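# Unfold a folding crate with four robot arms

## Task

Open the folded crate on the floor so that each of its four walls stands upright and each of its four corners is latched.

## Robot and tools

Robots: four identical i2rt Big YAM arms, named arm1, arm2, arm3 and arm4. Each has six revolute joints, a two-finger gripper and a wrist camera (arm1_cam_wrist to arm4_cam_wrist). Two fixed room cameras, cam_high and cam_low, also supply images. All images are 672x504; the wrist cameras are fisheye.

Frame: one shared scene frame in metres, origin on the floor, +z up. Calibrated feet (base_link), each facing along its own +x: arm1 (-0.344, +0.564, 0.400) quat_wxyz (0.769, -0.004, 0.000, -0.639); arm2 (-0.347, -0.575, 0.384) (0.754, 0, 0, 0.657); arm3 (0.320, 0.573, 0.372) (0.627, 0.001, -0.001, -0.779); arm4 (0.356, -0.566, 0.334) (0.630, 0, 0, 0.777). The hand can reach roughly 1.0 m from the joint1 axis. "hand" is the point between the finger pads, about 1 cm short of the tips; the fingers point along the hand's +z and separate along its y. The printed hand position drifts from the truth, more so at long reach.

move: arguments arm1, arm2, arm3, arm4 and cameras. Each arm gets its own object; an arm left out receives no new command. Inside an arm's object:
- joints: absolute targets keyed by name. joint1_rad -2.879..2.879 (yaw about the foot, positive counter-clockwise from above, 0 along the foot's +x); joint2_rad 0..3.141 (shoulder, 0 = upper arm back and near level, positive raises then brings it forward); joint3_rad 0..3.019 (elbow, 0 = folded, positive opens); joint4_rad -1.692..1.57 (hand pitch, positive tips fingers up); joint5_rad -1.57..1.57 (sideways swing, positive to the arm's right); joint6_rad -2.094..2.094 (roll, positive clockwise seen from behind); gripper_m 0..0.093 metres of fingertip gap. "done" tolerances: ±0.045, 0.14, 0.09, 0.055, 0.03, 0.035 rad and ±0.003 m.
- target: an absolute hand pose, seven numbers [x, y, z, qw, qx, qy, qz] in the scene frame (metres, unit quaternion w first), the same layout the "hand" line prints. The hand travels in a straight line from its current hand_target toward it. With target, joints may contain only gripper_m.
- speed: peak path speed in m/s, 0.002 to 0.5, default 0.25; rotation is capped at twice that value in rad/s. Only allowed together with target.
cameras: list of names, "all", or [] for none.
All motions in one call start at once; hand paths share an end time set by the slowest, lasting 0.5 to 10 s, and no call exceeds 15 s. Each control step clips the path pose to 100 mm and 20 degrees from the measured hand, then damped IK follows (position favoured). Expect end errors of a centimetre or more, overshoot in speed when the arm is near straight, and lag. Paths ignore obstacles and other arms. Joints move at different rates, so joint-space moves can sweep wide.

Results: per-robot state (joint_positions, hand, hand_target, Joint velocities in joint order, joint torques for the six arm joints with joints 3 and 4 wrapping at ±28 N m), a "move" line giving "done" or the worst status per arm, joint_status and hand_status, on_its_own (things the arm did unasked; "held at" is a target, not a reading), and a "pictures" line naming image order. Images can trail the state slightly. Robots under "as last shown" were not commanded; their status reads "not commanded" and missing lines are unchanged. A call with no action returns full state, all images and the scene number. Velocities "within noise" means the arm is still.
Status words: off_target (stopped short, may still push); time_out (joints now hold targets near where they stopped and keep pushing; resend the reported position to relax them); "joint command not followed" / "pose unreachable" (self- or arm-collision check withheld targets; gripper still acts; the arm may keep retrying until given new targets); not_followed; limit_stop_at_motor_heat (resend the target).
A refused call (out-of-range value) or a stop during a call cancels later move, wait and finished_scene calls in the same reply; a call invalid because of an unknown key does not.

wait: seconds 0 to 10, optional cameras; nothing new is commanded. zoom_image: camera plus region [x0, y0, x1, y1] in pixels, at most 504 by 504, only on a camera in the latest images. read_manual: returns licence text, no motion. finished_scene: scene = current scene number; irreversible, and the crate must stay opened and latched with the robots gone.

Gripper: on a rigid part at full force the reading may sit up to 0.005 m below the part's width (some read up to 0.002 m above); closed on nothing it reads 0 to 0.003. Force per pad is roughly 50 to 64 N. Commanding about 0.005 m below first-contact reading gives full force. Release by commanding well above the reading.

Safety: arms do not stop on contact and keep pushing. Never let two robots press hard together, and never close a gripper on another robot's fingers; fingers, gripper housings and wrist cameras can collide despite the check. Contact through a held object is fine. Avoid slamming, dropping the crate or letting it fall, releasing it while moving, and hard shoves. Holding loads, stretched poses or unreachable targets heat motors: MOTOR HOT appears at 85 °C, and at 100 °C an OVER-TEMPERATURE FAULT drops that arm for 30 to 60 s or more. Arms keep their last command while you deliberate.

Each tool is called after "Call:" in YAML: its name, and indented under it one key for each argument.

## Session

Call:
move:

Scene clock: 0.00 s.
Joint torques (N m): no reading
Motor temperatures (°C): arm1=[27 28 28 28 23 23 25] | arm2=[24 25 23 25 28 27 25] | arm3=[26 24 27 24 26 24 27] | arm4=[25 26 26 31 26 25 27]
Heat: arm1: hottest joint2_rad 28 °C; arm2: hottest joint5_rad 28 °C; arm3: hottest joint3_rad 27 °C; arm4: hottest joint4_rad 31 °C.
Joint velocities: within noise
arm1.joint_positions: joint1_rad=-0.585 joint2_rad=+0.467 joint3_rad=+1.640 joint4_rad=-1.554 joint5_rad=+0.191 joint6_rad=-0.040 gripper_m=+0.09396
arm1.joint_status: not commanded
arm1.hand: x=-0.4062 y=+0.4986 z=+1.0234 quat_wxyz=(-0.233, -0.706, -0.424, +0.517) (m; scene frame)
arm1.hand_target: x=-0.4048 y=+0.5020 z=+1.0297 quat_wxyz=(-0.238, -0.702, -0.420, +0.523) (m; scene frame)
arm1.hand_status: not commanded
arm2.joint_positions: joint1_rad=+0.742 joint2_rad=+0.378 joint3_rad=+1.702 joint4_rad=-1.262 joint5_rad=-0.142 joint6_rad=-0.320 gripper_m=+0.09396
arm2.joint_status: not commanded
arm2.hand: x=-0.3865 y=-0.5610 z=+1.1031 quat_wxyz=(-0.397, +0.664, -0.167, -0.611) (m; scene frame)
arm2.hand_target: x=-0.3859 y=-0.5619 z=+1.1085 quat_wxyz=(-0.399, +0.660, -0.165, -0.614) (m; scene frame)
arm2.hand_status: not commanded
arm3.joint_positions: joint1_rad=+0.368 joint2_rad=+0.508 joint3_rad=+1.375 joint4_rad=-1.360 joint5_rad=-0.070 joint6_rad=+0.635 gripper_m=+0.09396
arm3.joint_status: not commanded
arm3.hand: x=+0.3593 y=+0.3880 z=+0.9196 quat_wxyz=(-0.486, -0.725, -0.459, +0.167) (m; scene frame)
arm3.hand_target: x=+0.3588 y=+0.3913 z=+0.9281 quat_wxyz=(-0.494, -0.720, -0.456, +0.170) (m; scene frame)
arm3.hand_status: not commanded
arm4.joint_positions: joint1_rad=+0.790 joint2_rad=+0.548 joint3_rad=+1.366 joint4_rad=-1.267 joint5_rad=+0.241 joint6_rad=-0.097 gripper_m=+0.09396
arm4.joint_status: not commanded
arm4.hand: x=+0.1989 y=-0.4149 z=+0.8936 quat_wxyz=(-0.270, +0.802, -0.260, -0.465) (m; scene frame)
arm4.hand_target: x=+0.2019 y=-0.4169 z=+0.9028 quat_wxyz=(-0.272, +0.796, -0.260, -0.474) (m; scene frame)
arm4.hand_status: not commanded
pictures: arm1_cam_wrist, arm2_cam_wrist, arm3_cam_wrist, arm4_cam_wrist, cam_high, cam_low

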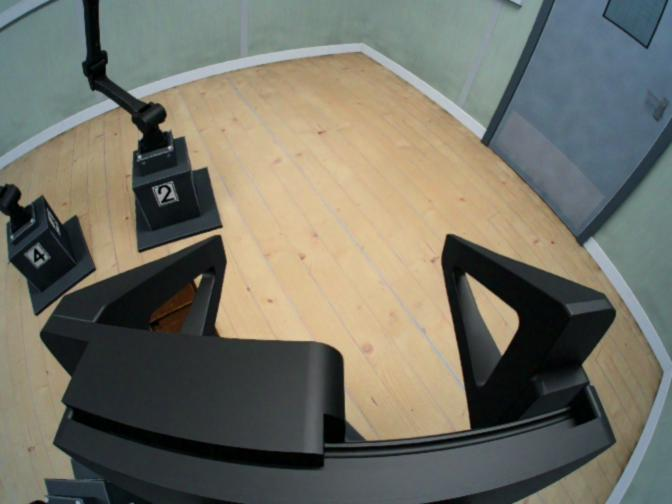

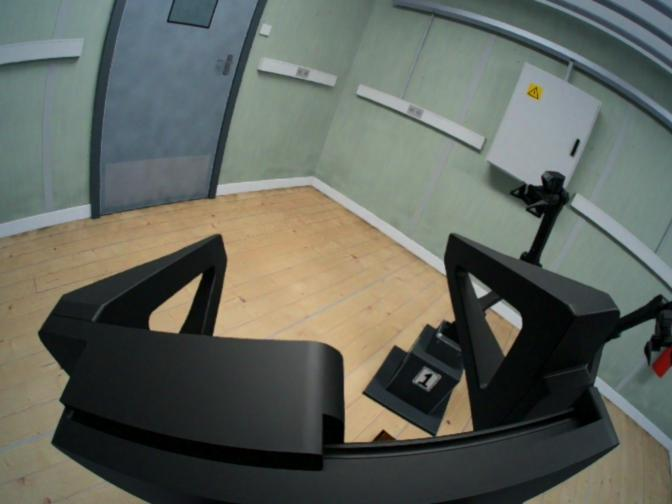

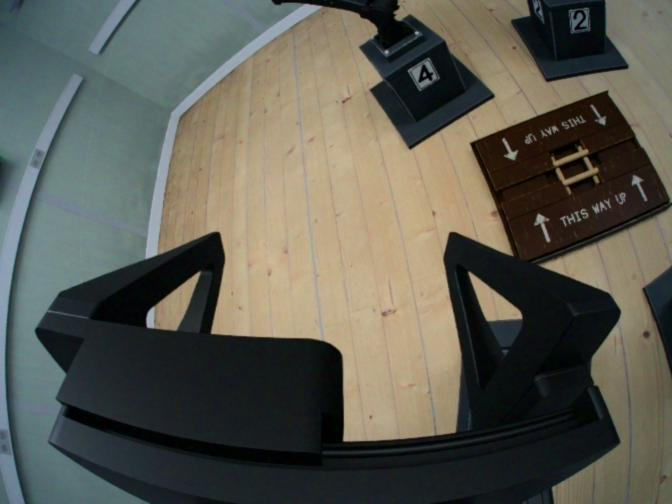

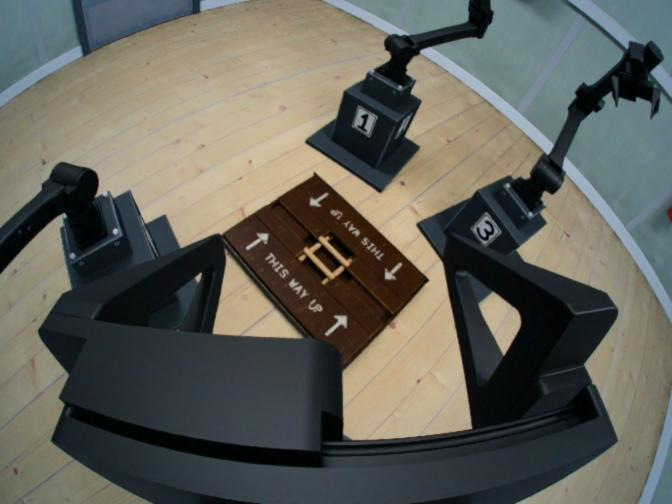

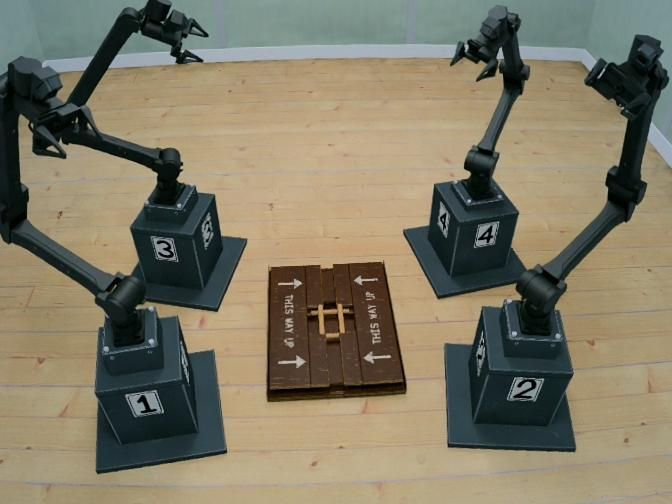

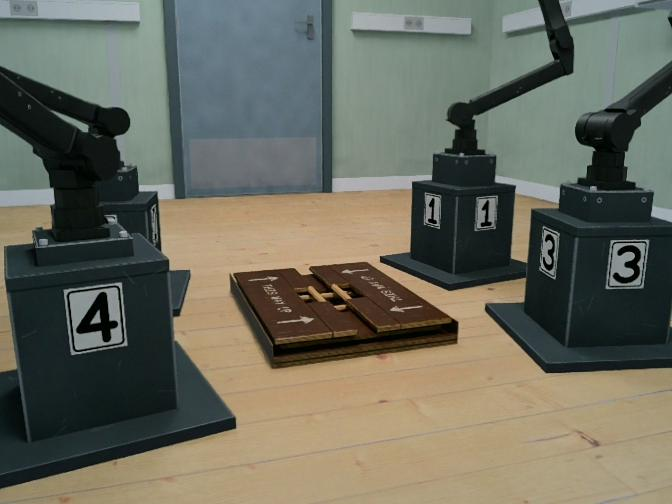

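Call:
zoom_image:
  camera: "cam_high"
  region: [240, 240, 440, 420]

Call:
zoom_image:
  camera: "cam_low"
  region: [210, 240, 470, 380]

Call:
zoom_image:
  camera: "arm4_cam_wrist"
  region: [210, 160, 440, 370]

Call:
zoom_image:
  camera: "arm3_cam_wrist"
  region: [450, 70, 672, 270]

Scaled by 2.520 from the camera's 672x504 image, which has a finer 960x720 frame.

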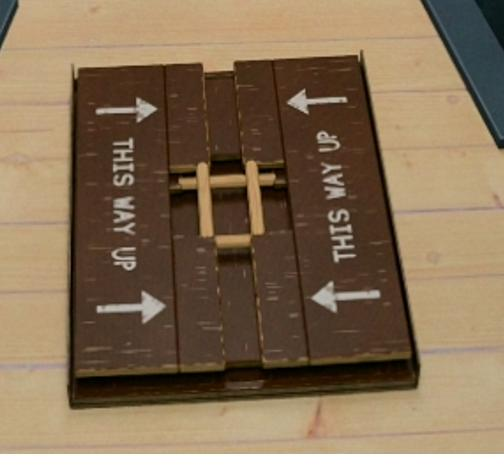

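Scaled by 1.938 from the camera's 672x504 image, which has a finer 960x720 frame.

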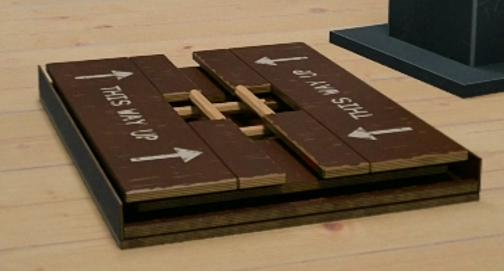

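Scaled by 2.191 from the camera's 672x504 image, which has a finer 960x720 frame.

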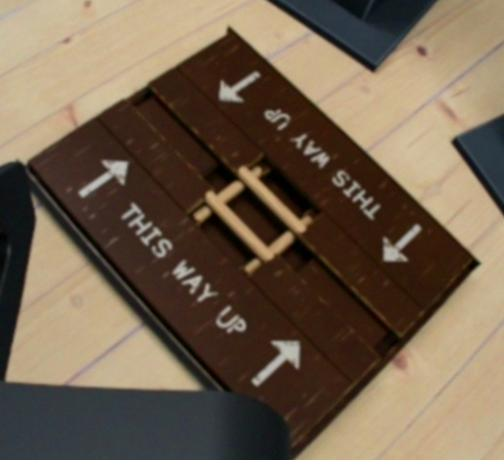

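Scaled by 2.270 from the camera's 672x504 image, which has a finer 960x720 frame.

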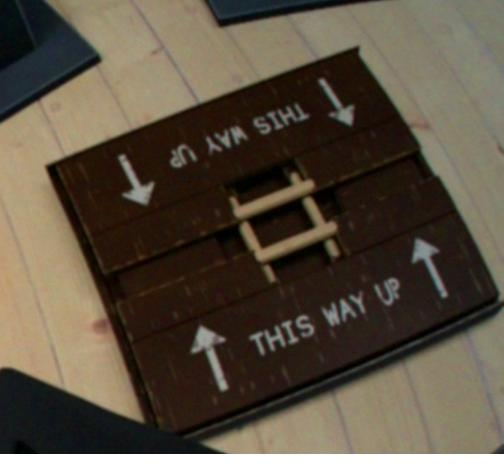

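Call:
move:
  arm1: {"joints": {"joint1_rad": 0.363, "joint2_rad": 1.354, "joint3_rad": 0.914, "joint4_rad": -0.503, "joint5_rad": 0, "joint6_rad": 0}}
  arm4: {"joints": {"joint1_rad": 0.354, "joint2_rad": 1.29, "joint3_rad": 1.038, "joint4_rad": -0.691, "joint5_rad": 0, "joint6_rad": 0}}
  cameras: ["arm1_cam_wrist", "arm4_cam_wrist"]

Scene clock: 34.53 s.
Joint torques (N m): arm1=[0.32 -11.93 8.91 2.29 0.19 0.18] | arm2=[-0.09 9.47 3.95 1.8 0.02 0] | arm3=[-0.56 1.38 7.23 2.39 0.11 0.06] | arm4=[1.55 -8.59 11.17 1.84 -0.16 0.29]
Motor temperatures (°C): arm1=[27 28 29 28 23 23 25] | arm2=[24 26 24 25 28 26 25] | arm3=[26 24 28 24 26 23 27] | arm4=[25 26 29 31 26 25 27]
Heat: arm1: hottest joint3_rad 29 °C; arm2: hottest joint5_rad 28 °C; arm3: hottest joint3_rad 28 °C; arm4: hottest joint4_rad 31 °C.
move: arm1 done; arm4 done
Joint velocities: within noise
arm1.joint_positions: joint1_rad=+0.367 joint2_rad=+1.359 joint3_rad=+0.905 joint4_rad=-0.519 joint5_rad=-0.001 joint6_rad=-0.014 gripper_m=+0.09398
arm1.joint_status: all done
arm1.hand: x=-0.0858 y=+0.1464 z=+0.5433 quat_wxyz=(-0.255, -0.459, -0.838, +0.149) (m; scene frame)
arm1.hand_target: x=-0.0800 y=+0.1423 z=+0.5467 quat_wxyz=(-0.264, -0.461, -0.834, +0.151) (m; scene frame)
arm1.hand_status: not commanded
arm2, arm3: as last shown
arm4.joint_positions: joint1_rad=+0.350 joint2_rad=+1.286 joint3_rad=+1.033 joint4_rad=-0.704 joint5_rad=+0.002 joint6_rad=-0.010 gripper_m=+0.09396
arm4.joint_status: all done
arm4.hand: x=+0.0954 y=-0.1472 z=+0.5493 quat_wxyz=(-0.149, +0.836, -0.459, -0.263) (m; scene frame)
arm4.hand_target: x=+0.0929 y=-0.1423 z=+0.5467 quat_wxyz=(-0.147, +0.831, -0.466, -0.267) (m; scene frame)
arm4.hand_status: not commanded
pictures: arm1_cam_wrist, arm4_cam_wrist

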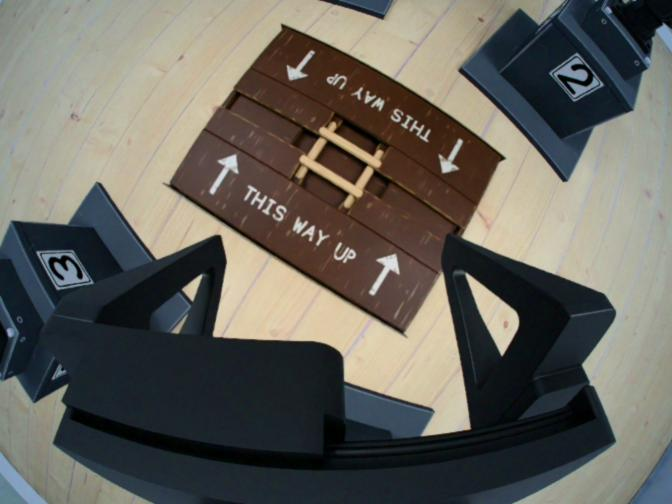

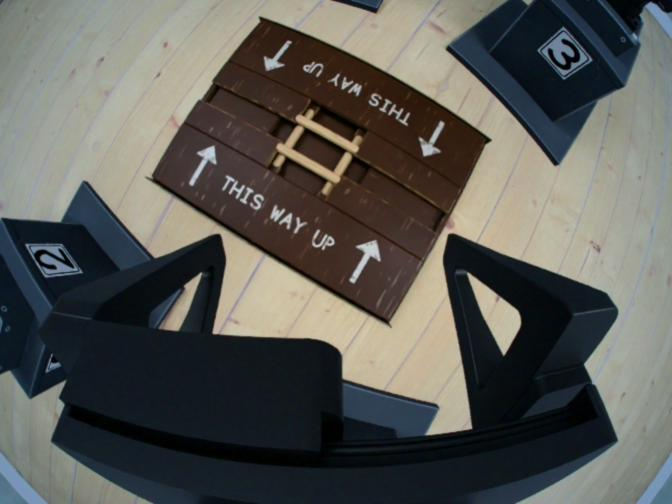

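Call:
zoom_image:
  camera: "arm1_cam_wrist"
  region: [270, 100, 420, 220]

Call:
zoom_image:
  camera: "arm1_cam_wrist"
  region: [160, 80, 260, 220]

Call:
zoom_image:
  camera: "arm1_cam_wrist"
  region: [380, 120, 520, 350]

Scaled by 3.360 from the camera's 672x504 image, which has a finer 960x720 frame.

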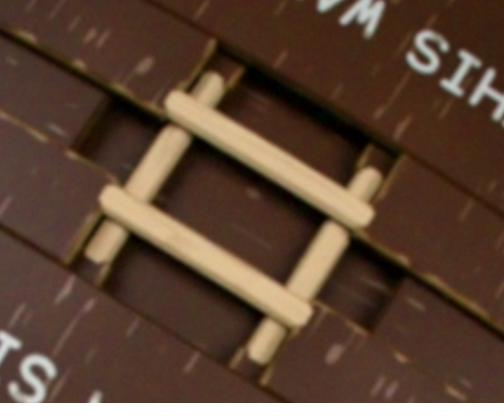

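Scaled by 3.600 from the camera's 672x504 image, which has a finer 960x720 frame.

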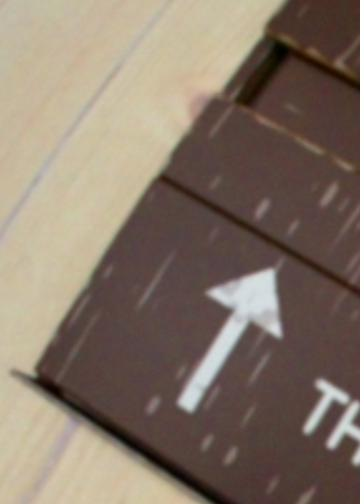

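Scaled by 2.191 from the camera's 672x504 image, which has a finer 960x720 frame.

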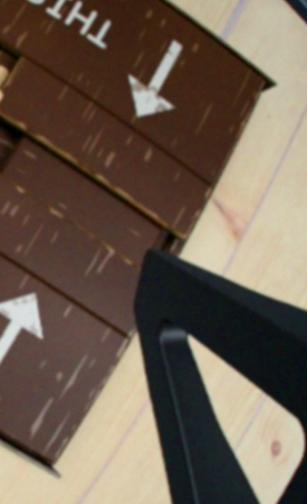

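Call:
move:
  arm1: {"target": [-0.009, 0.04, 0.2, 0, 0, 1, 0], "speed": 0.3, "joints": {"gripper_m": 0.045}}
  cameras: ["arm1_cam_wrist", "arm4_cam_wrist"]

Scene clock: 58.27 s.
Joint torques (N m): arm1=[0.26 -23.06 8.5 0.23 0.17 -0.1] | arm2=[-0.09 9.47 3.96 1.78 0.02 0] | arm3=[-0.44 1.61 7.23 2.33 0.13 -0.02] | arm4=[1.61 -8.88 11.18 1.83 -0.15 0.29]
Motor temperatures (°C): arm1=[27 29 32 28 23 23 25] | arm2=[24 26 24 25 28 26 25] | arm3=[26 24 29 24 26 23 27] | arm4=[25 26 29 31 26 25 27]
Heat: arm1: hottest joint3_rad 32 °C; arm2: hottest joint5_rad 28 °C; arm3: hottest joint3_rad 29 °C; arm4: hottest joint4_rad 31 °C.
move: arm1 off_target
Joint velocities: within noise
arm1.joint_positions: joint1_rad=+0.378 joint2_rad=+2.424 joint3_rad=+1.589 joint4_rad=-0.756 joint5_rad=-0.006 joint6_rad=-0.975 gripper_m=+0.04506
arm1.joint_status: all done
arm1.hand: x=-0.0231 y=+0.0533 z=+0.1984 quat_wxyz=(+0.006, -0.016, -1.000, -0.007) (m; scene frame)
arm1.hand_target: x=-0.0114 y=+0.0432 z=+0.2012 quat_wxyz=(+0.002, -0.005, -1.000, +0.001) (m; scene frame)
arm1.hand_status: off_target (0.019 m and 2.2 deg from the pose sent, 0.367 m and 66.2 deg at the start)
arm2, arm3: as last shown
arm4.joint_positions: joint1_rad=+0.346 joint2_rad=+1.286 joint3_rad=+1.033 joint4_rad=-0.704 joint5_rad=+0.002 joint6_rad=-0.010 gripper_m=+0.09396
arm4.joint_status: not commanded
arm4.hand: x=+0.0974 y=-0.1460 z=+0.5493 quat_wxyz=(-0.149, +0.835, -0.460, -0.263) (m; scene frame)
arm4.hand_target: x=+0.0948 y=-0.1411 z=+0.5467 quat_wxyz=(-0.147, +0.830, -0.468, -0.266) (m; scene frame)
arm4.hand_status: not commanded
pictures: arm1_cam_wrist, arm4_cam_wrist

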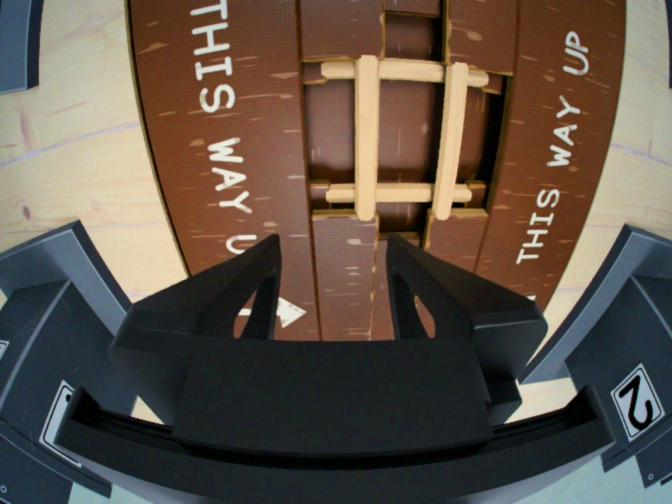

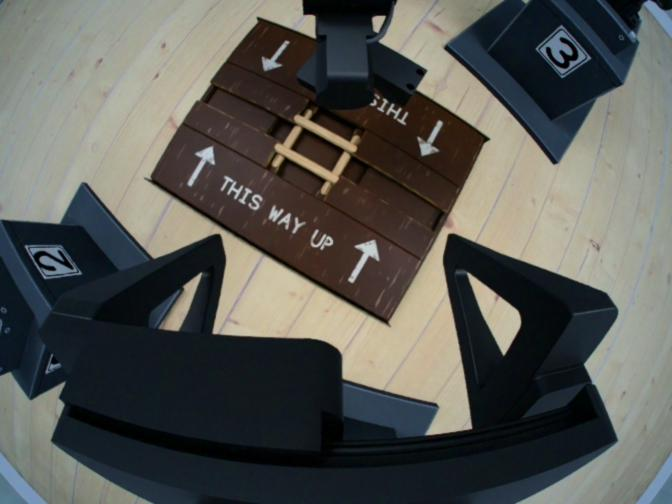

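Call:
move:
  arm1: {"target": [0.003, 0.021, 0.115, 0, 0, 1, 0], "speed": 0.2}
  cameras: ["arm1_cam_wrist", "cam_low"]

Call:
zoom_image:
  camera: "cam_low"
  region: [210, 180, 470, 380]

Scene clock: 68.43 s.
Joint torques (N m): arm1=[0.26 -26.4 7.91 0.44 -0.01 -0.01] | arm2=[-0.09 9.41 3.95 1.78 0.03 0] | arm3=[-0.79 1.73 7.31 2.36 0.15 -0.03] | arm4=[1.61 -8.88 11.18 1.83 -0.15 0.29]
Motor temperatures (°C): arm1=[27 29 32 28 23 23 25] | arm2=[24 26 24 25 28 26 25] | arm3=[26 24 29 24 26 23 27] | arm4=[25 26 30 31 26 25 27]
Heat: arm1: hottest joint3_rad 32 °C; arm2: hottest joint5_rad 28 °C; arm3: hottest joint3_rad 29 °C; arm4: hottest joint4_rad 31 °C.
move: arm1 off_target
Joint velocities: within noise
arm1.joint_positions: joint1_rad=+0.378 joint2_rad=+2.653 joint3_rad=+1.779 joint4_rad=-0.729 joint5_rad=-0.006 joint6_rad=-0.985 gripper_m=+0.04506
arm1.joint_status: not commanded
arm1.hand: x=-0.0116 y=+0.0337 z=+0.1089 quat_wxyz=(+0.009, -0.012, -1.000, -0.012) (m; scene frame)
arm1.hand_target: x=+0.0026 y=+0.0221 z=+0.1153 quat_wxyz=(+0.000, +0.000, -1.000, +0.000) (m; scene frame)
arm1.hand_status: off_target (0.020 m and 2.2 deg from the pose sent, 0.093 m and 2.2 deg at the start)
arm2, arm3, arm4: as last shown
pictures: arm1_cam_wrist, cam_low

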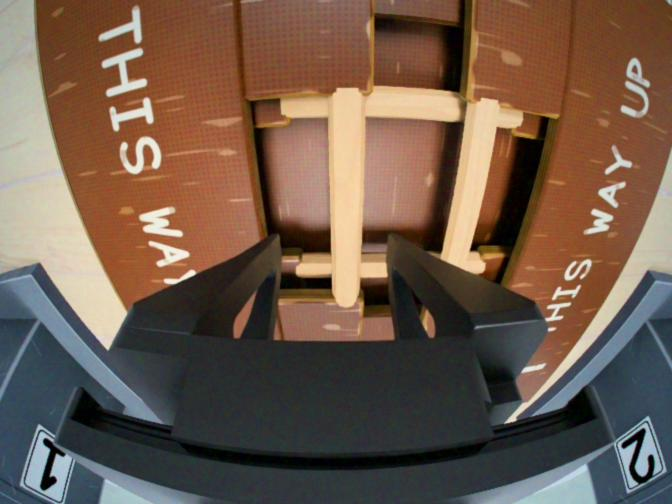

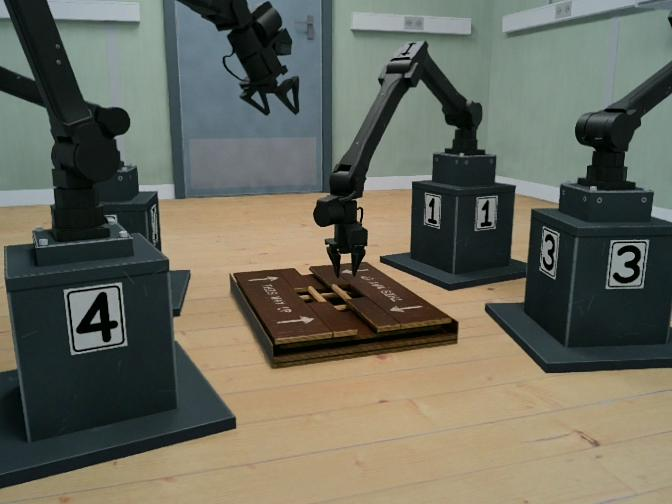

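Scaled by 1.938 from the camera's 672x504 image, which has a finer 960x720 frame.

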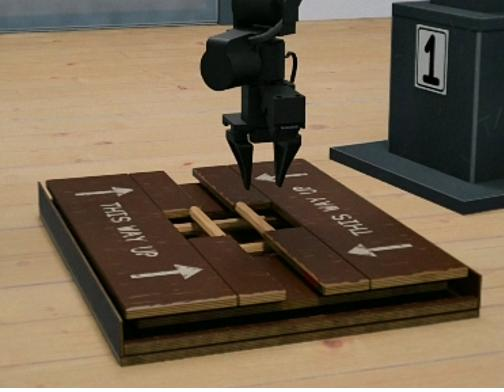

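Call:
move:
  arm1: {"target": [0.003, 0.017, 0.077, 0, 0, 1, 0], "speed": 0.15}
  cameras: ["arm1_cam_wrist", "cam_low"]

Call:
zoom_image:
  camera: "cam_low"
  region: [280, 220, 420, 340]

Scene clock: 76.10 s.
Joint torques (N m): arm1=[0.26 -25.99 7.97 0.65 -0.02 -0.07] | arm2=[-0.09 9.41 3.96 1.78 0.02 0] | arm3=[-0.5 1.67 7.27 2.36 0.15 0.03] | arm4=[1.61 -8.94 11.18 1.83 -0.15 0.29]
Motor temperatures (°C): arm1=[27 30 32 28 23 23 25] | arm2=[24 26 24 25 28 26 25] | arm3=[26 24 29 24 26 23 27] | arm4=[25 26 30 31 26 25 27]
Heat: arm1: hottest joint3_rad 32 °C; arm2: hottest joint5_rad 28 °C; arm3: hottest joint3_rad 29 °C; arm4: hottest joint4_rad 31 °C.
move: arm1 off_target
Joint velocities: within noise
arm1.joint_positions: joint1_rad=+0.378 joint2_rad=+2.735 joint3_rad=+1.848 joint4_rad=-0.718 joint5_rad=-0.006 joint6_rad=-0.988 gripper_m=+0.04505
arm1.joint_status: not commanded
arm1.hand: x=-0.0099 y=+0.0304 z=+0.0749 quat_wxyz=(+0.010, -0.010, -1.000, -0.013) (m; scene frame)
arm1.hand_target: x=+0.0026 y=+0.0178 z=+0.0774 quat_wxyz=(+0.000, +0.000, -1.000, +0.000) (m; scene frame)
arm1.hand_status: off_target (0.019 m and 2.2 deg from the pose sent, 0.039 m and 2.2 deg at the start)
arm2, arm3, arm4: as last shown
pictures: arm1_cam_wrist, cam_low

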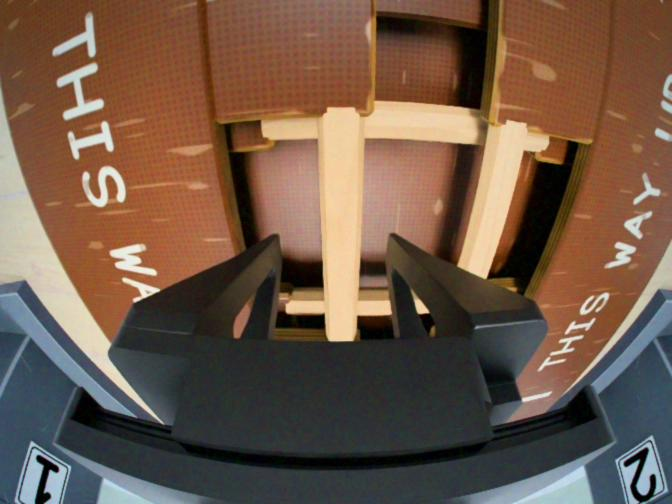

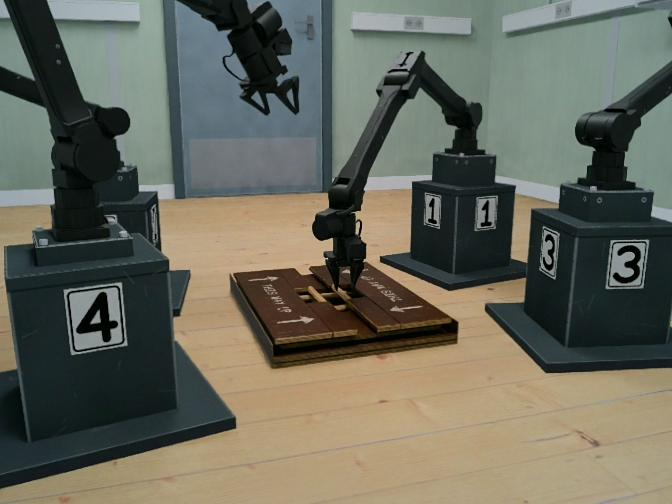

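Scaled by 3.600 from the camera's 672x504 image, which has a finer 960x720 frame.

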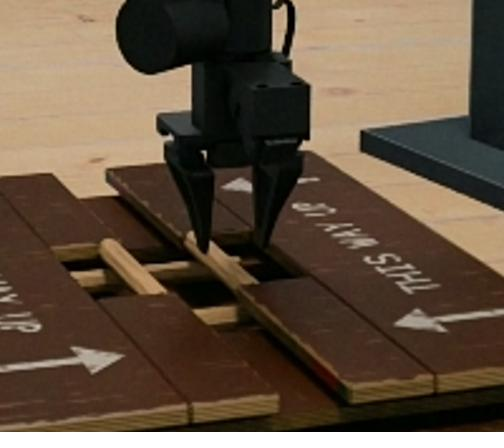

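Call:
move:
  arm1: {"target": [0.003, 0.0148, 0.06, 0, 0, 1, 0], "speed": 0.1}
  cameras: ["arm1_cam_wrist", "cam_low"]

Call:
zoom_image:
  camera: "cam_low"
  region: [280, 220, 420, 340]

Scene clock: 79.63 s.
Joint torques (N m): arm1=[-0.09 -24.76 7.98 0.91 -0.05 -0.05] | arm2=[-0.03 9.41 3.96 1.78 0.02 0] | arm3=[-0.38 1.55 7.19 2.24 0.13 -0.01] | arm4=[1.61 -8.88 11.18 1.83 -0.16 0.29]
Motor temperatures (°C): arm1=[27 30 32 28 23 23 25] | arm2=[24 26 24 25 28 26 25] | arm3=[26 24 29 24 26 23 27] | arm4=[25 26 30 31 26 25 27]
Heat: arm1: hottest joint3_rad 32 °C; arm2: hottest joint5_rad 28 °C; arm3: hottest joint3_rad 29 °C; arm4: hottest joint4_rad 31 °C.
move: arm1 off_target
Joint velocities: within noise
arm1.joint_positions: joint1_rad=+0.378 joint2_rad=+2.774 joint3_rad=+1.887 joint4_rad=-0.716 joint5_rad=-0.006 joint6_rad=-0.991 gripper_m=+0.04505
arm1.joint_status: not commanded
arm1.hand: x=-0.0081 y=+0.0274 z=+0.0604 quat_wxyz=(+0.009, -0.009, -1.000, -0.012) (m; scene frame)
arm1.hand_target: x=+0.0027 y=+0.0155 z=+0.0599 quat_wxyz=(+0.000, +0.000, -1.000, +0.000) (m; scene frame)
arm1.hand_status: off_target (0.017 m and 2.0 deg from the pose sent, 0.025 m and 2.2 deg at the start)
arm2, arm3, arm4: as last shown
pictures: arm1_cam_wrist, cam_low

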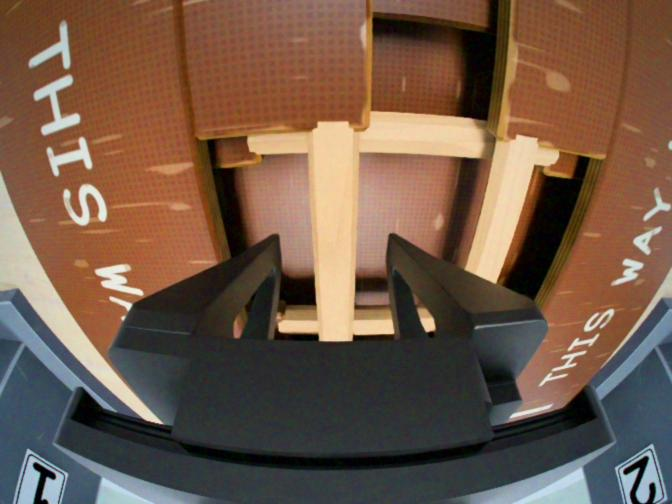

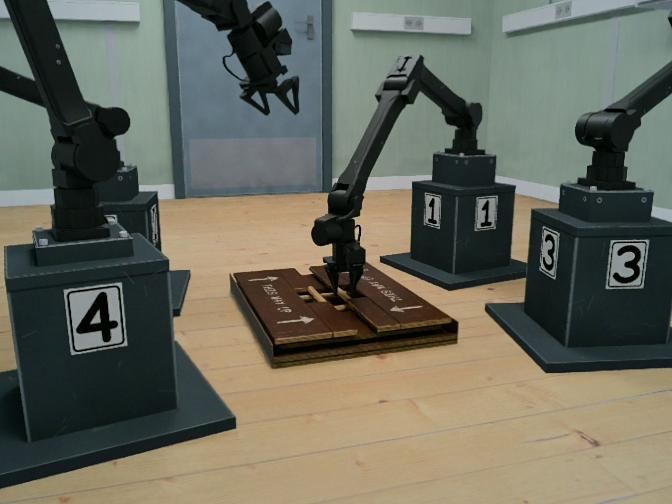

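Scaled by 3.600 from the camera's 672x504 image, which has a finer 960x720 frame.

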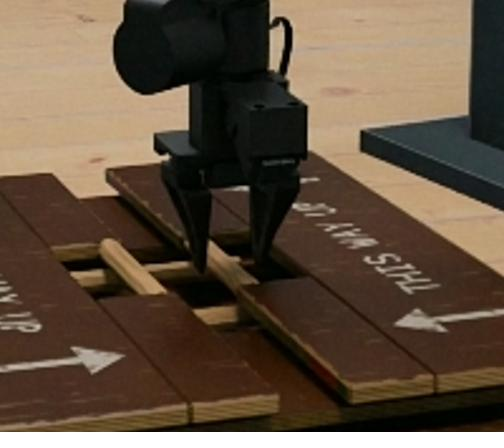

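Call:
move:
  arm1: {"target": [0.002, 0.0148, 0.054, 0, 0, 1, 0], "speed": 0.1}

Call:
move:
  arm1: {"joints": {"gripper_m": 0.012}}
  cameras: ["arm1_cam_wrist", "cam_low"]

Call:
zoom_image:
  camera: "cam_low"
  region: [280, 220, 420, 340]

Scene clock: 81.97 s.
Joint torques (N m): arm1=[-0.56 -25.29 8.09 1.1 -0.02 -0.03] | arm2=[-0.15 9.47 3.96 1.78 0.02 0] | arm3=[-0.38 1.49 7.32 2.36 0.11 -0.03] | arm4=[1.61 -8.88 11.18 1.83 -0.15 0.29]
Motor temperatures (°C): arm1=[27 30 32 28 23 23 25] | arm2=[24 26 24 25 28 26 25] | arm3=[26 24 29 24 26 23 27] | arm4=[25 26 30 31 26 25 27]
Heat: arm1: hottest joint3_rad 32 °C; arm2: hottest joint5_rad 28 °C; arm3: hottest joint3_rad 29 °C; arm4: hottest joint4_rad 31 °C.
move: arm1 off_target
Joint velocities: within noise
arm1.joint_positions: joint1_rad=+0.378 joint2_rad=+2.781 joint3_rad=+1.894 joint4_rad=-0.715 joint5_rad=-0.006 joint6_rad=-0.991 gripper_m=+0.04505
arm1.joint_status: not commanded
arm1.hand: x=-0.0077 y=+0.0266 z=+0.0575 quat_wxyz=(+0.009, -0.009, -1.000, -0.012) (m; scene frame)
arm1.hand_target: x=+0.0019 y=+0.0151 z=+0.0550 quat_wxyz=(+0.000, +0.000, -1.000, +0.000) (m; scene frame)
arm1.hand_status: off_target (0.016 m and 2.0 deg from the pose sent, 0.017 m and 2.0 deg at the start)
arm2, arm3, arm4: as last shown
pictures: none

Scene clock: 82.60 s.
Joint torques (N m): arm1=[-0.09 -24.94 8.13 0.83 0.06 -0.04] | arm2=[-0.03 9.52 3.95 1.8 0.02 0] | arm3=[-0.73 1.85 7.23 2.36 0.13 -0.01] | arm4=[1.61 -8.88 11.18 1.83 -0.15 0.29]
Motor temperatures (°C): arm1=[27 30 32 28 23 23 25] | arm2=[24 26 24 25 28 26 25] | arm3=[26 24 29 24 26 23 27] | arm4=[25 26 30 31 26 25 27]
Heat: arm1: hottest joint3_rad 32 °C; arm2: hottest joint5_rad 28 °C; arm3: hottest joint3_rad 29 °C; arm4: hottest joint4_rad 31 °C.
move: arm1 off_target
Joint velocities: within noise
arm1.joint_positions: joint1_rad=+0.378 joint2_rad=+2.781 joint3_rad=+1.894 joint4_rad=-0.715 joint5_rad=-0.007 joint6_rad=-0.997 gripper_m=+0.01656
arm1.joint_status: gripper_m off_target (ended at +0.01658, target +0.01200)
arm1.hand: x=-0.0074 y=+0.0267 z=+0.0575 quat_wxyz=(+0.008, -0.006, -1.000, -0.012) (m; scene frame)
arm1.hand_target: x=+0.0019 y=+0.0151 z=+0.0550 quat_wxyz=(+0.000, +0.003, -1.000, +0.000) (m; scene frame)
arm1.hand_status: not commanded
arm2, arm3, arm4: as last shown
pictures: arm1_cam_wrist, cam_low

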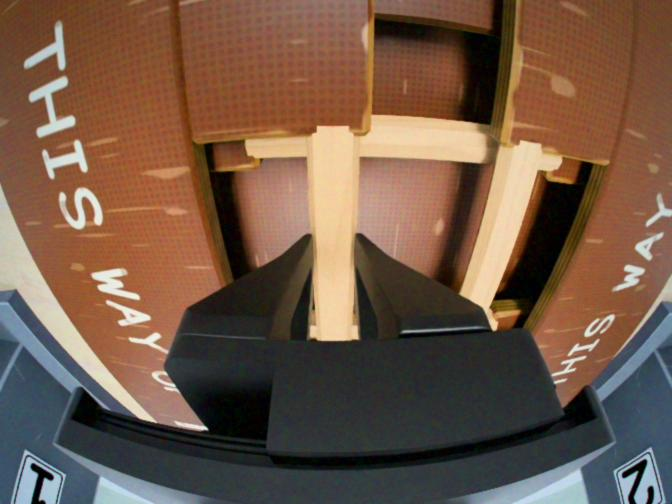

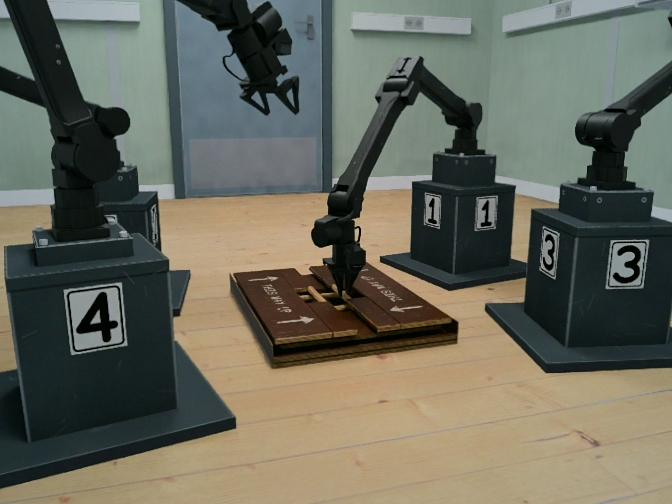

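Scaled by 3.600 from the camera's 672x504 image, which has a finer 960x720 frame.

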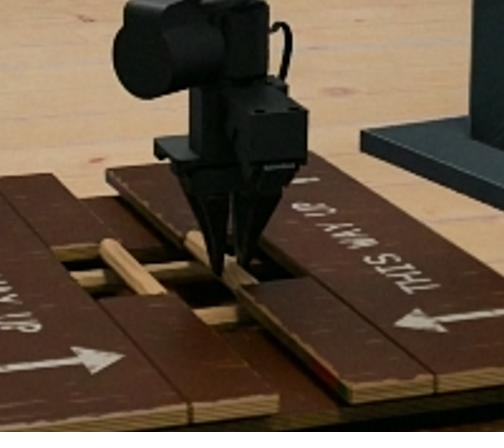

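Call:
move:
  arm1: {"target": [0.002, 0.0214, 0.1025, 0, 0, 1, 0], "speed": 0.1}

Call:
move:
  arm1: {"target": [0.002, 0.040, 0.147, 0, 0, 1, 0], "speed": 0.1}
  cameras: ["arm1_cam_wrist", "cam_low", "cam_high"]

Scene clock: 88.83 s.
Joint torques (N m): arm1=[-0.09 -31.03 4.49 -0.21 -0.01 0.06] | arm2=[-0.09 9.41 3.96 1.78 0.02 0] | arm3=[-0.73 1.44 7.23 2.32 0.12 0.01] | arm4=[1.67 -8.88 11.18 1.83 -0.16 0.29]
Motor temperatures (°C): arm1=[27 30 32 28 23 23 25] | arm2=[24 26 24 25 28 26 25] | arm3=[26 24 30 24 26 23 27] | arm4=[25 26 30 31 26 25 27]
Heat: arm1: hottest joint3_rad 32 °C; arm2: hottest joint5_rad 28 °C; arm3: hottest joint3_rad 30 °C; arm4: hottest joint4_rad 31 °C.
move: arm1 off_target
Joint velocities: within noise
arm1.joint_positions: joint1_rad=+0.378 joint2_rad=+2.735 joint3_rad=+1.847 joint4_rad=-0.700 joint5_rad=-0.006 joint6_rad=-0.998 gripper_m=+0.01637
arm1.joint_status: not commanded
arm1.hand: x=-0.0079 y=+0.0272 z=+0.0744 quat_wxyz=(+0.005, -0.005, -1.000, -0.006) (m; scene frame)
arm1.hand_target: x=+0.0029 y=+0.0198 z=+0.1007 quat_wxyz=(-0.002, +0.001, -1.000, +0.003) (m; scene frame)
arm1.hand_status: off_target (0.030 m and 1.1 deg from the pose sent, 0.046 m and 1.8 deg at the start)
arm2.joint_positions: joint1_rad=+0.742 joint2_rad=+0.378 joint3_rad=+1.702 joint4_rad=-1.262 joint5_rad=-0.142 joint6_rad=-0.320 gripper_m=+0.09396
arm2.joint_status: not commanded
arm2.hand: x=-0.3865 y=-0.5610 z=+1.1031 quat_wxyz=(-0.397, +0.664, -0.167, -0.611) (m; scene frame)
arm2.hand_target: x=-0.3859 y=-0.5619 z=+1.1085 quat_wxyz=(-0.399, +0.660, -0.165, -0.614) (m; scene frame)
arm2.hand_status: not commanded
arm3.joint_positions: joint1_rad=+0.368 joint2_rad=+0.508 joint3_rad=+1.375 joint4_rad=-1.360 joint5_rad=-0.070 joint6_rad=+0.635 gripper_m=+0.09396
arm3.joint_status: not commanded
arm3.hand: x=+0.3593 y=+0.3880 z=+0.9196 quat_wxyz=(-0.486, -0.725, -0.459, +0.167) (m; scene frame)
arm3.hand_target: x=+0.3588 y=+0.3913 z=+0.9281 quat_wxyz=(-0.494, -0.720, -0.456, +0.170) (m; scene frame)
arm3.hand_status: not commanded
arm4: as last shown
pictures: none

Scene clock: 89.93 s.
Joint torques (N m): arm1=[0.5 -30.33 4.23 -0.88 -0.18 0.2] | arm2=[-0.09 9.41 3.96 1.78 0.02 0] | arm3=[-0.97 1.55 7.3 2.33 0.16 0] | arm4=[1.61 -8.94 11.18 1.83 -0.15 0.29]
Motor temperatures (°C): arm1=[27 30 32 28 23 23 25] | arm2=[24 26 24 25 28 26 25] | arm3=[26 24 30 24 26 23 27] | arm4=[25 26 30 31 26 25 27]
Heat: arm1: hottest joint3_rad 32 °C; arm2: hottest joint5_rad 28 °C; arm3: hottest joint3_rad 30 °C; arm4: hottest joint4_rad 31 °C.
move: arm1 off_target
Joint velocities: within noise
arm1.joint_positions: joint1_rad=+0.384 joint2_rad=+2.611 joint3_rad=+1.732 joint4_rad=-0.693 joint5_rad=-0.003 joint6_rad=-0.998 gripper_m=+0.01569
arm1.joint_status: not commanded
arm1.hand: x=-0.0087 y=+0.0354 z=+0.1223 quat_wxyz=(+0.002, -0.002, -1.000, +0.001) (m; scene frame)
arm1.hand_target: x=+0.0005 y=+0.0380 z=+0.1463 quat_wxyz=(+0.000, -0.002, -1.000, +0.000) (m; scene frame)
arm1.hand_status: off_target (0.027 m and 0.4 deg from the pose sent, 0.074 m and 1.1 deg at the start)
arm2, arm3, arm4: as last shown
pictures: arm1_cam_wrist, cam_high, cam_low

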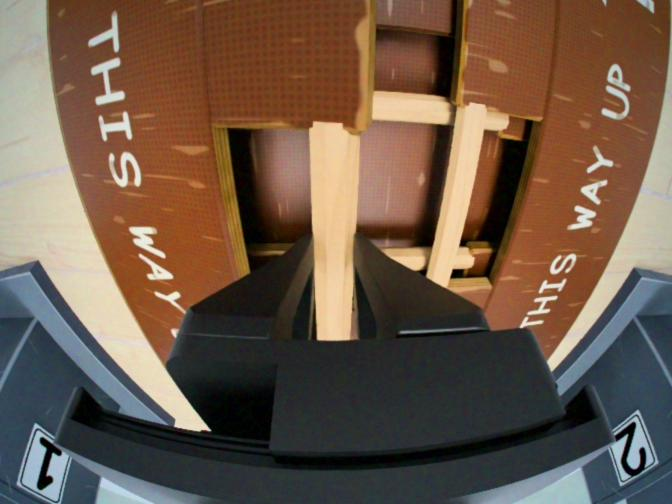

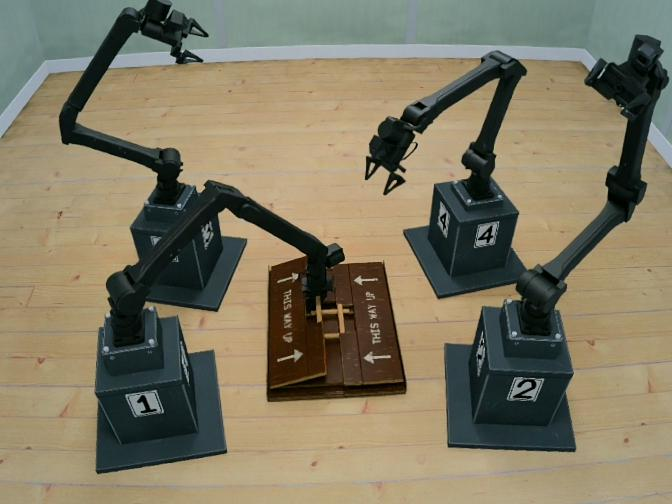

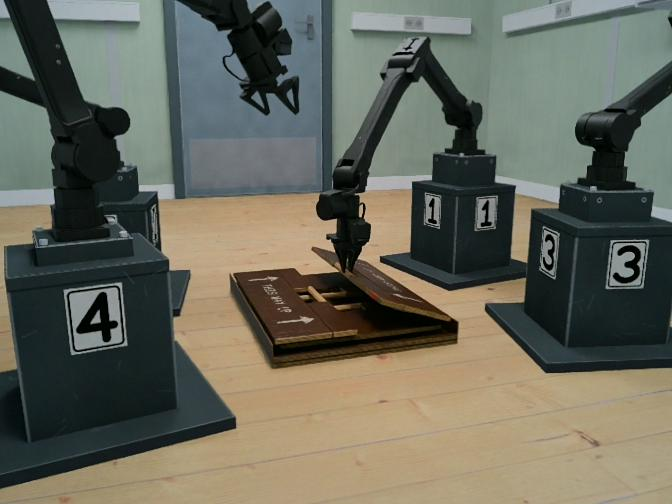

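Call:
move:
  arm1: {"target": [0.002, 0.064, 0.197, 0, 0, 1, 0], "speed": 0.12}

Call:
move:
  arm1: {"target": [0.002, 0.107, 0.234, 0, 0, 1, 0], "speed": 0.12}
  cameras: ["arm1_cam_wrist", "cam_low"]

Scene clock: 101.77 s.
Joint torques (N m): arm1=[0.26 -25.11 5.23 0.17 -0.02 0.21] | arm2=[-0.09 9.41 3.96 1.78 0.03 0] | arm3=[-1.08 1.85 7.17 2.29 0.12 0.01] | arm4=[1.61 -8.88 11.18 1.83 -0.16 0.29]
Motor temperatures (°C): arm1=[27 32 31 28 23 23 25] | arm2=[24 26 24 25 27 26 25] | arm3=[26 24 30 24 26 23 27] | arm4=[25 26 30 31 26 25 27]
Heat: arm1: hottest joint2_rad 32 °C; arm2: hottest joint5_rad 27 °C; arm3: hottest joint3_rad 30 °C; arm4: hottest joint4_rad 31 °C.
move: arm1 done
Joint velocities: within noise
arm1.joint_positions: joint1_rad=+0.418 joint2_rad=+2.427 joint3_rad=+1.597 joint4_rad=-0.738 joint5_rad=-0.006 joint6_rad=-0.980 gripper_m=+0.01206
arm1.joint_status: not commanded
arm1.on_its_own: gripper_m moved -0.00362 to your old target +0.01200
arm1.hand: x=+0.0012 y=+0.0602 z=+0.1983 quat_wxyz=(+0.000, +0.006, -1.000, +0.002) (m; scene frame)
arm1.hand_target: x=+0.0020 y=+0.0660 z=+0.1967 quat_wxyz=(+0.003, +0.001, -1.000, -0.003) (m; scene frame)
arm1.hand_status: done (0.004 m and 0.7 deg from the pose sent, 0.081 m and 0.4 deg at the start)
arm2, arm3: as last shown
arm4.joint_positions: joint1_rad=+0.346 joint2_rad=+1.286 joint3_rad=+1.033 joint4_rad=-0.704 joint5_rad=+0.002 joint6_rad=-0.010 gripper_m=+0.09396
arm4.joint_status: not commanded
arm4.hand: x=+0.0974 y=-0.1460 z=+0.5493 quat_wxyz=(-0.149, +0.835, -0.460, -0.263) (m; scene frame)
arm4.hand_target: x=+0.0948 y=-0.1411 z=+0.5467 quat_wxyz=(-0.147, +0.830, -0.468, -0.266) (m; scene frame)
arm4.hand_status: not commanded
pictures: none

Scene clock: 103.13 s.
Joint torques (N m): arm1=[0.79 -24.29 5.24 1.03 0.01 0.17] | arm2=[-0.09 9.41 3.96 1.8 0.02 0] | arm3=[-0.21 1.85 7.24 2.32 0.17 0.02] | arm4=[1.67 -8.94 11.18 1.83 -0.16 0.29]
Motor temperatures (°C): arm1=[27 32 31 28 23 23 25] | arm2=[24 26 24 25 27 26 25] | arm3=[26 24 30 24 26 23 27] | arm4=[25 26 30 31 26 25 27]
Heat: arm1: hottest joint2_rad 32 °C; arm2: hottest joint5_rad 27 °C; arm3: hottest joint3_rad 30 °C; arm4: hottest joint4_rad 31 °C.
move: arm1 done
Joint velocities: within noise
arm1.joint_positions: joint1_rad=+0.459 joint2_rad=+2.298 joint3_rad=+1.443 joint4_rad=-0.727 joint5_rad=-0.007 joint6_rad=-0.939 gripper_m=+0.01206
arm1.joint_status: not commanded
arm1.hand: x=-0.0009 y=+0.1061 z=+0.2327 quat_wxyz=(+0.003, +0.006, -1.000, -0.004) (m; scene frame)
arm1.hand_target: x=+0.0020 y=+0.1069 z=+0.2344 quat_wxyz=(+0.000, +0.001, -1.000, +0.000) (m; scene frame)
arm1.hand_status: done (0.003 m and 0.9 deg from the pose sent, 0.059 m and 0.7 deg at the start)
arm2, arm3, arm4: as last shown
pictures: arm1_cam_wrist, cam_low

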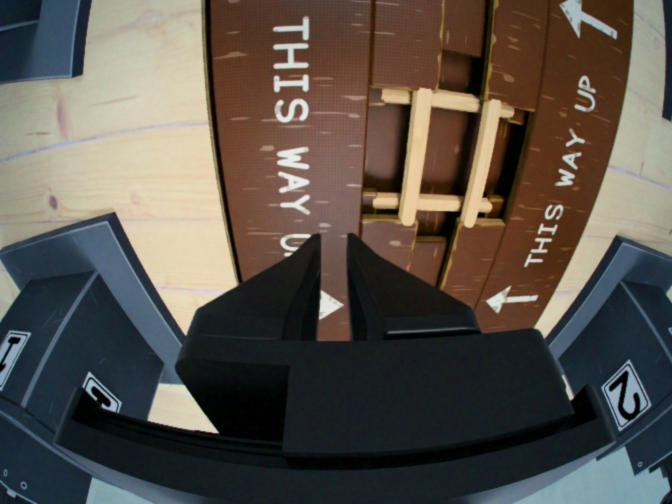

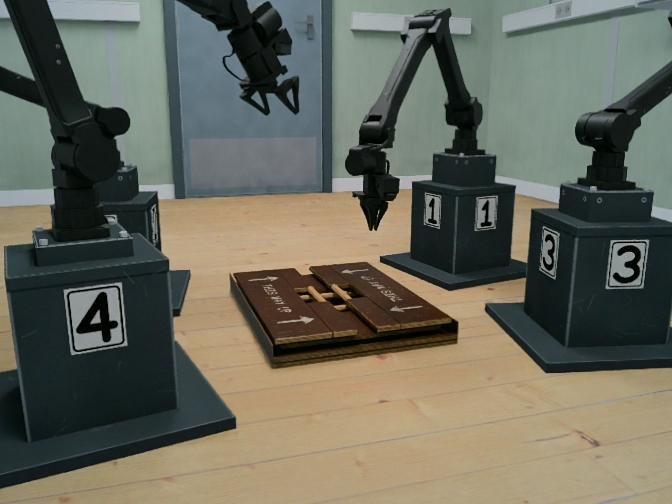

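Call:
move:
  arm1: {"target": [-0.002, 0.022, 0.12, 0, 0, 1, 0], "speed": 0.2, "joints": {"gripper_m": 0.045}}
  cameras: ["arm1_cam_wrist"]

Scene clock: 109.70 s.
Joint torques (N m): arm1=[-0.62 -24.12 8.31 0.05 0.02 -0.08] | arm2=[-0.09 9.47 3.96 1.8 0.02 0] | arm3=[-0.03 2.02 7.09 2.29 0.13 0.03] | arm4=[1.61 -8.88 11.18 1.83 -0.16 0.29]
Motor temperatures (°C): arm1=[27 32 31 28 23 23 25] | arm2=[24 26 24 25 27 26 25] | arm3=[26 24 30 24 26 23 27] | arm4=[25 26 30 31 26 25 27]
Heat: arm1: hottest joint2_rad 32 °C; arm2: hottest joint5_rad 27 °C; arm3: hottest joint3_rad 30 °C; arm4: hottest joint4_rad 31 °C.
move: arm1 off_target
Joint velocities: within noise
arm1.joint_positions: joint1_rad=+0.384 joint2_rad=+2.623 joint3_rad=+1.756 joint4_rad=-0.718 joint5_rad=-0.007 joint6_rad=-0.989 gripper_m=+0.04494
arm1.joint_status: all done
arm1.hand: x=-0.0068 y=+0.0340 z=+0.1209 quat_wxyz=(+0.004, -0.006, -1.000, -0.005) (m; scene frame)
arm1.hand_target: x=-0.0023 y=+0.0228 z=+0.1199 quat_wxyz=(+0.000, -0.001, -1.000, +0.000) (m; scene frame)
arm1.hand_status: off_target (0.013 m and 1.0 deg from the pose sent, 0.141 m and 0.9 deg at the start)
arm2, arm3, arm4: as last shown
pictures: arm1_cam_wrist

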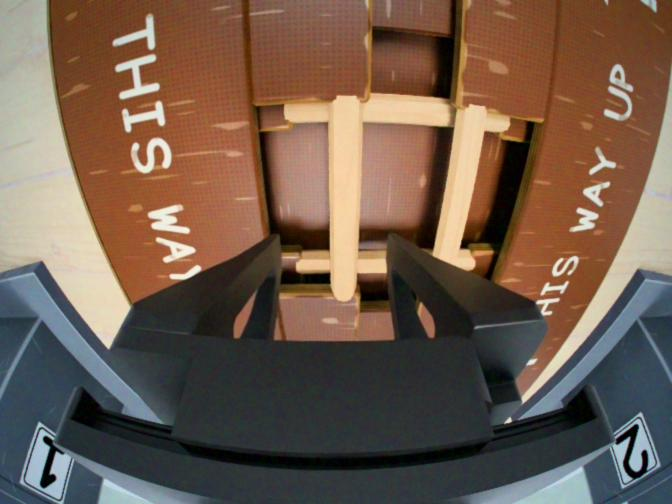

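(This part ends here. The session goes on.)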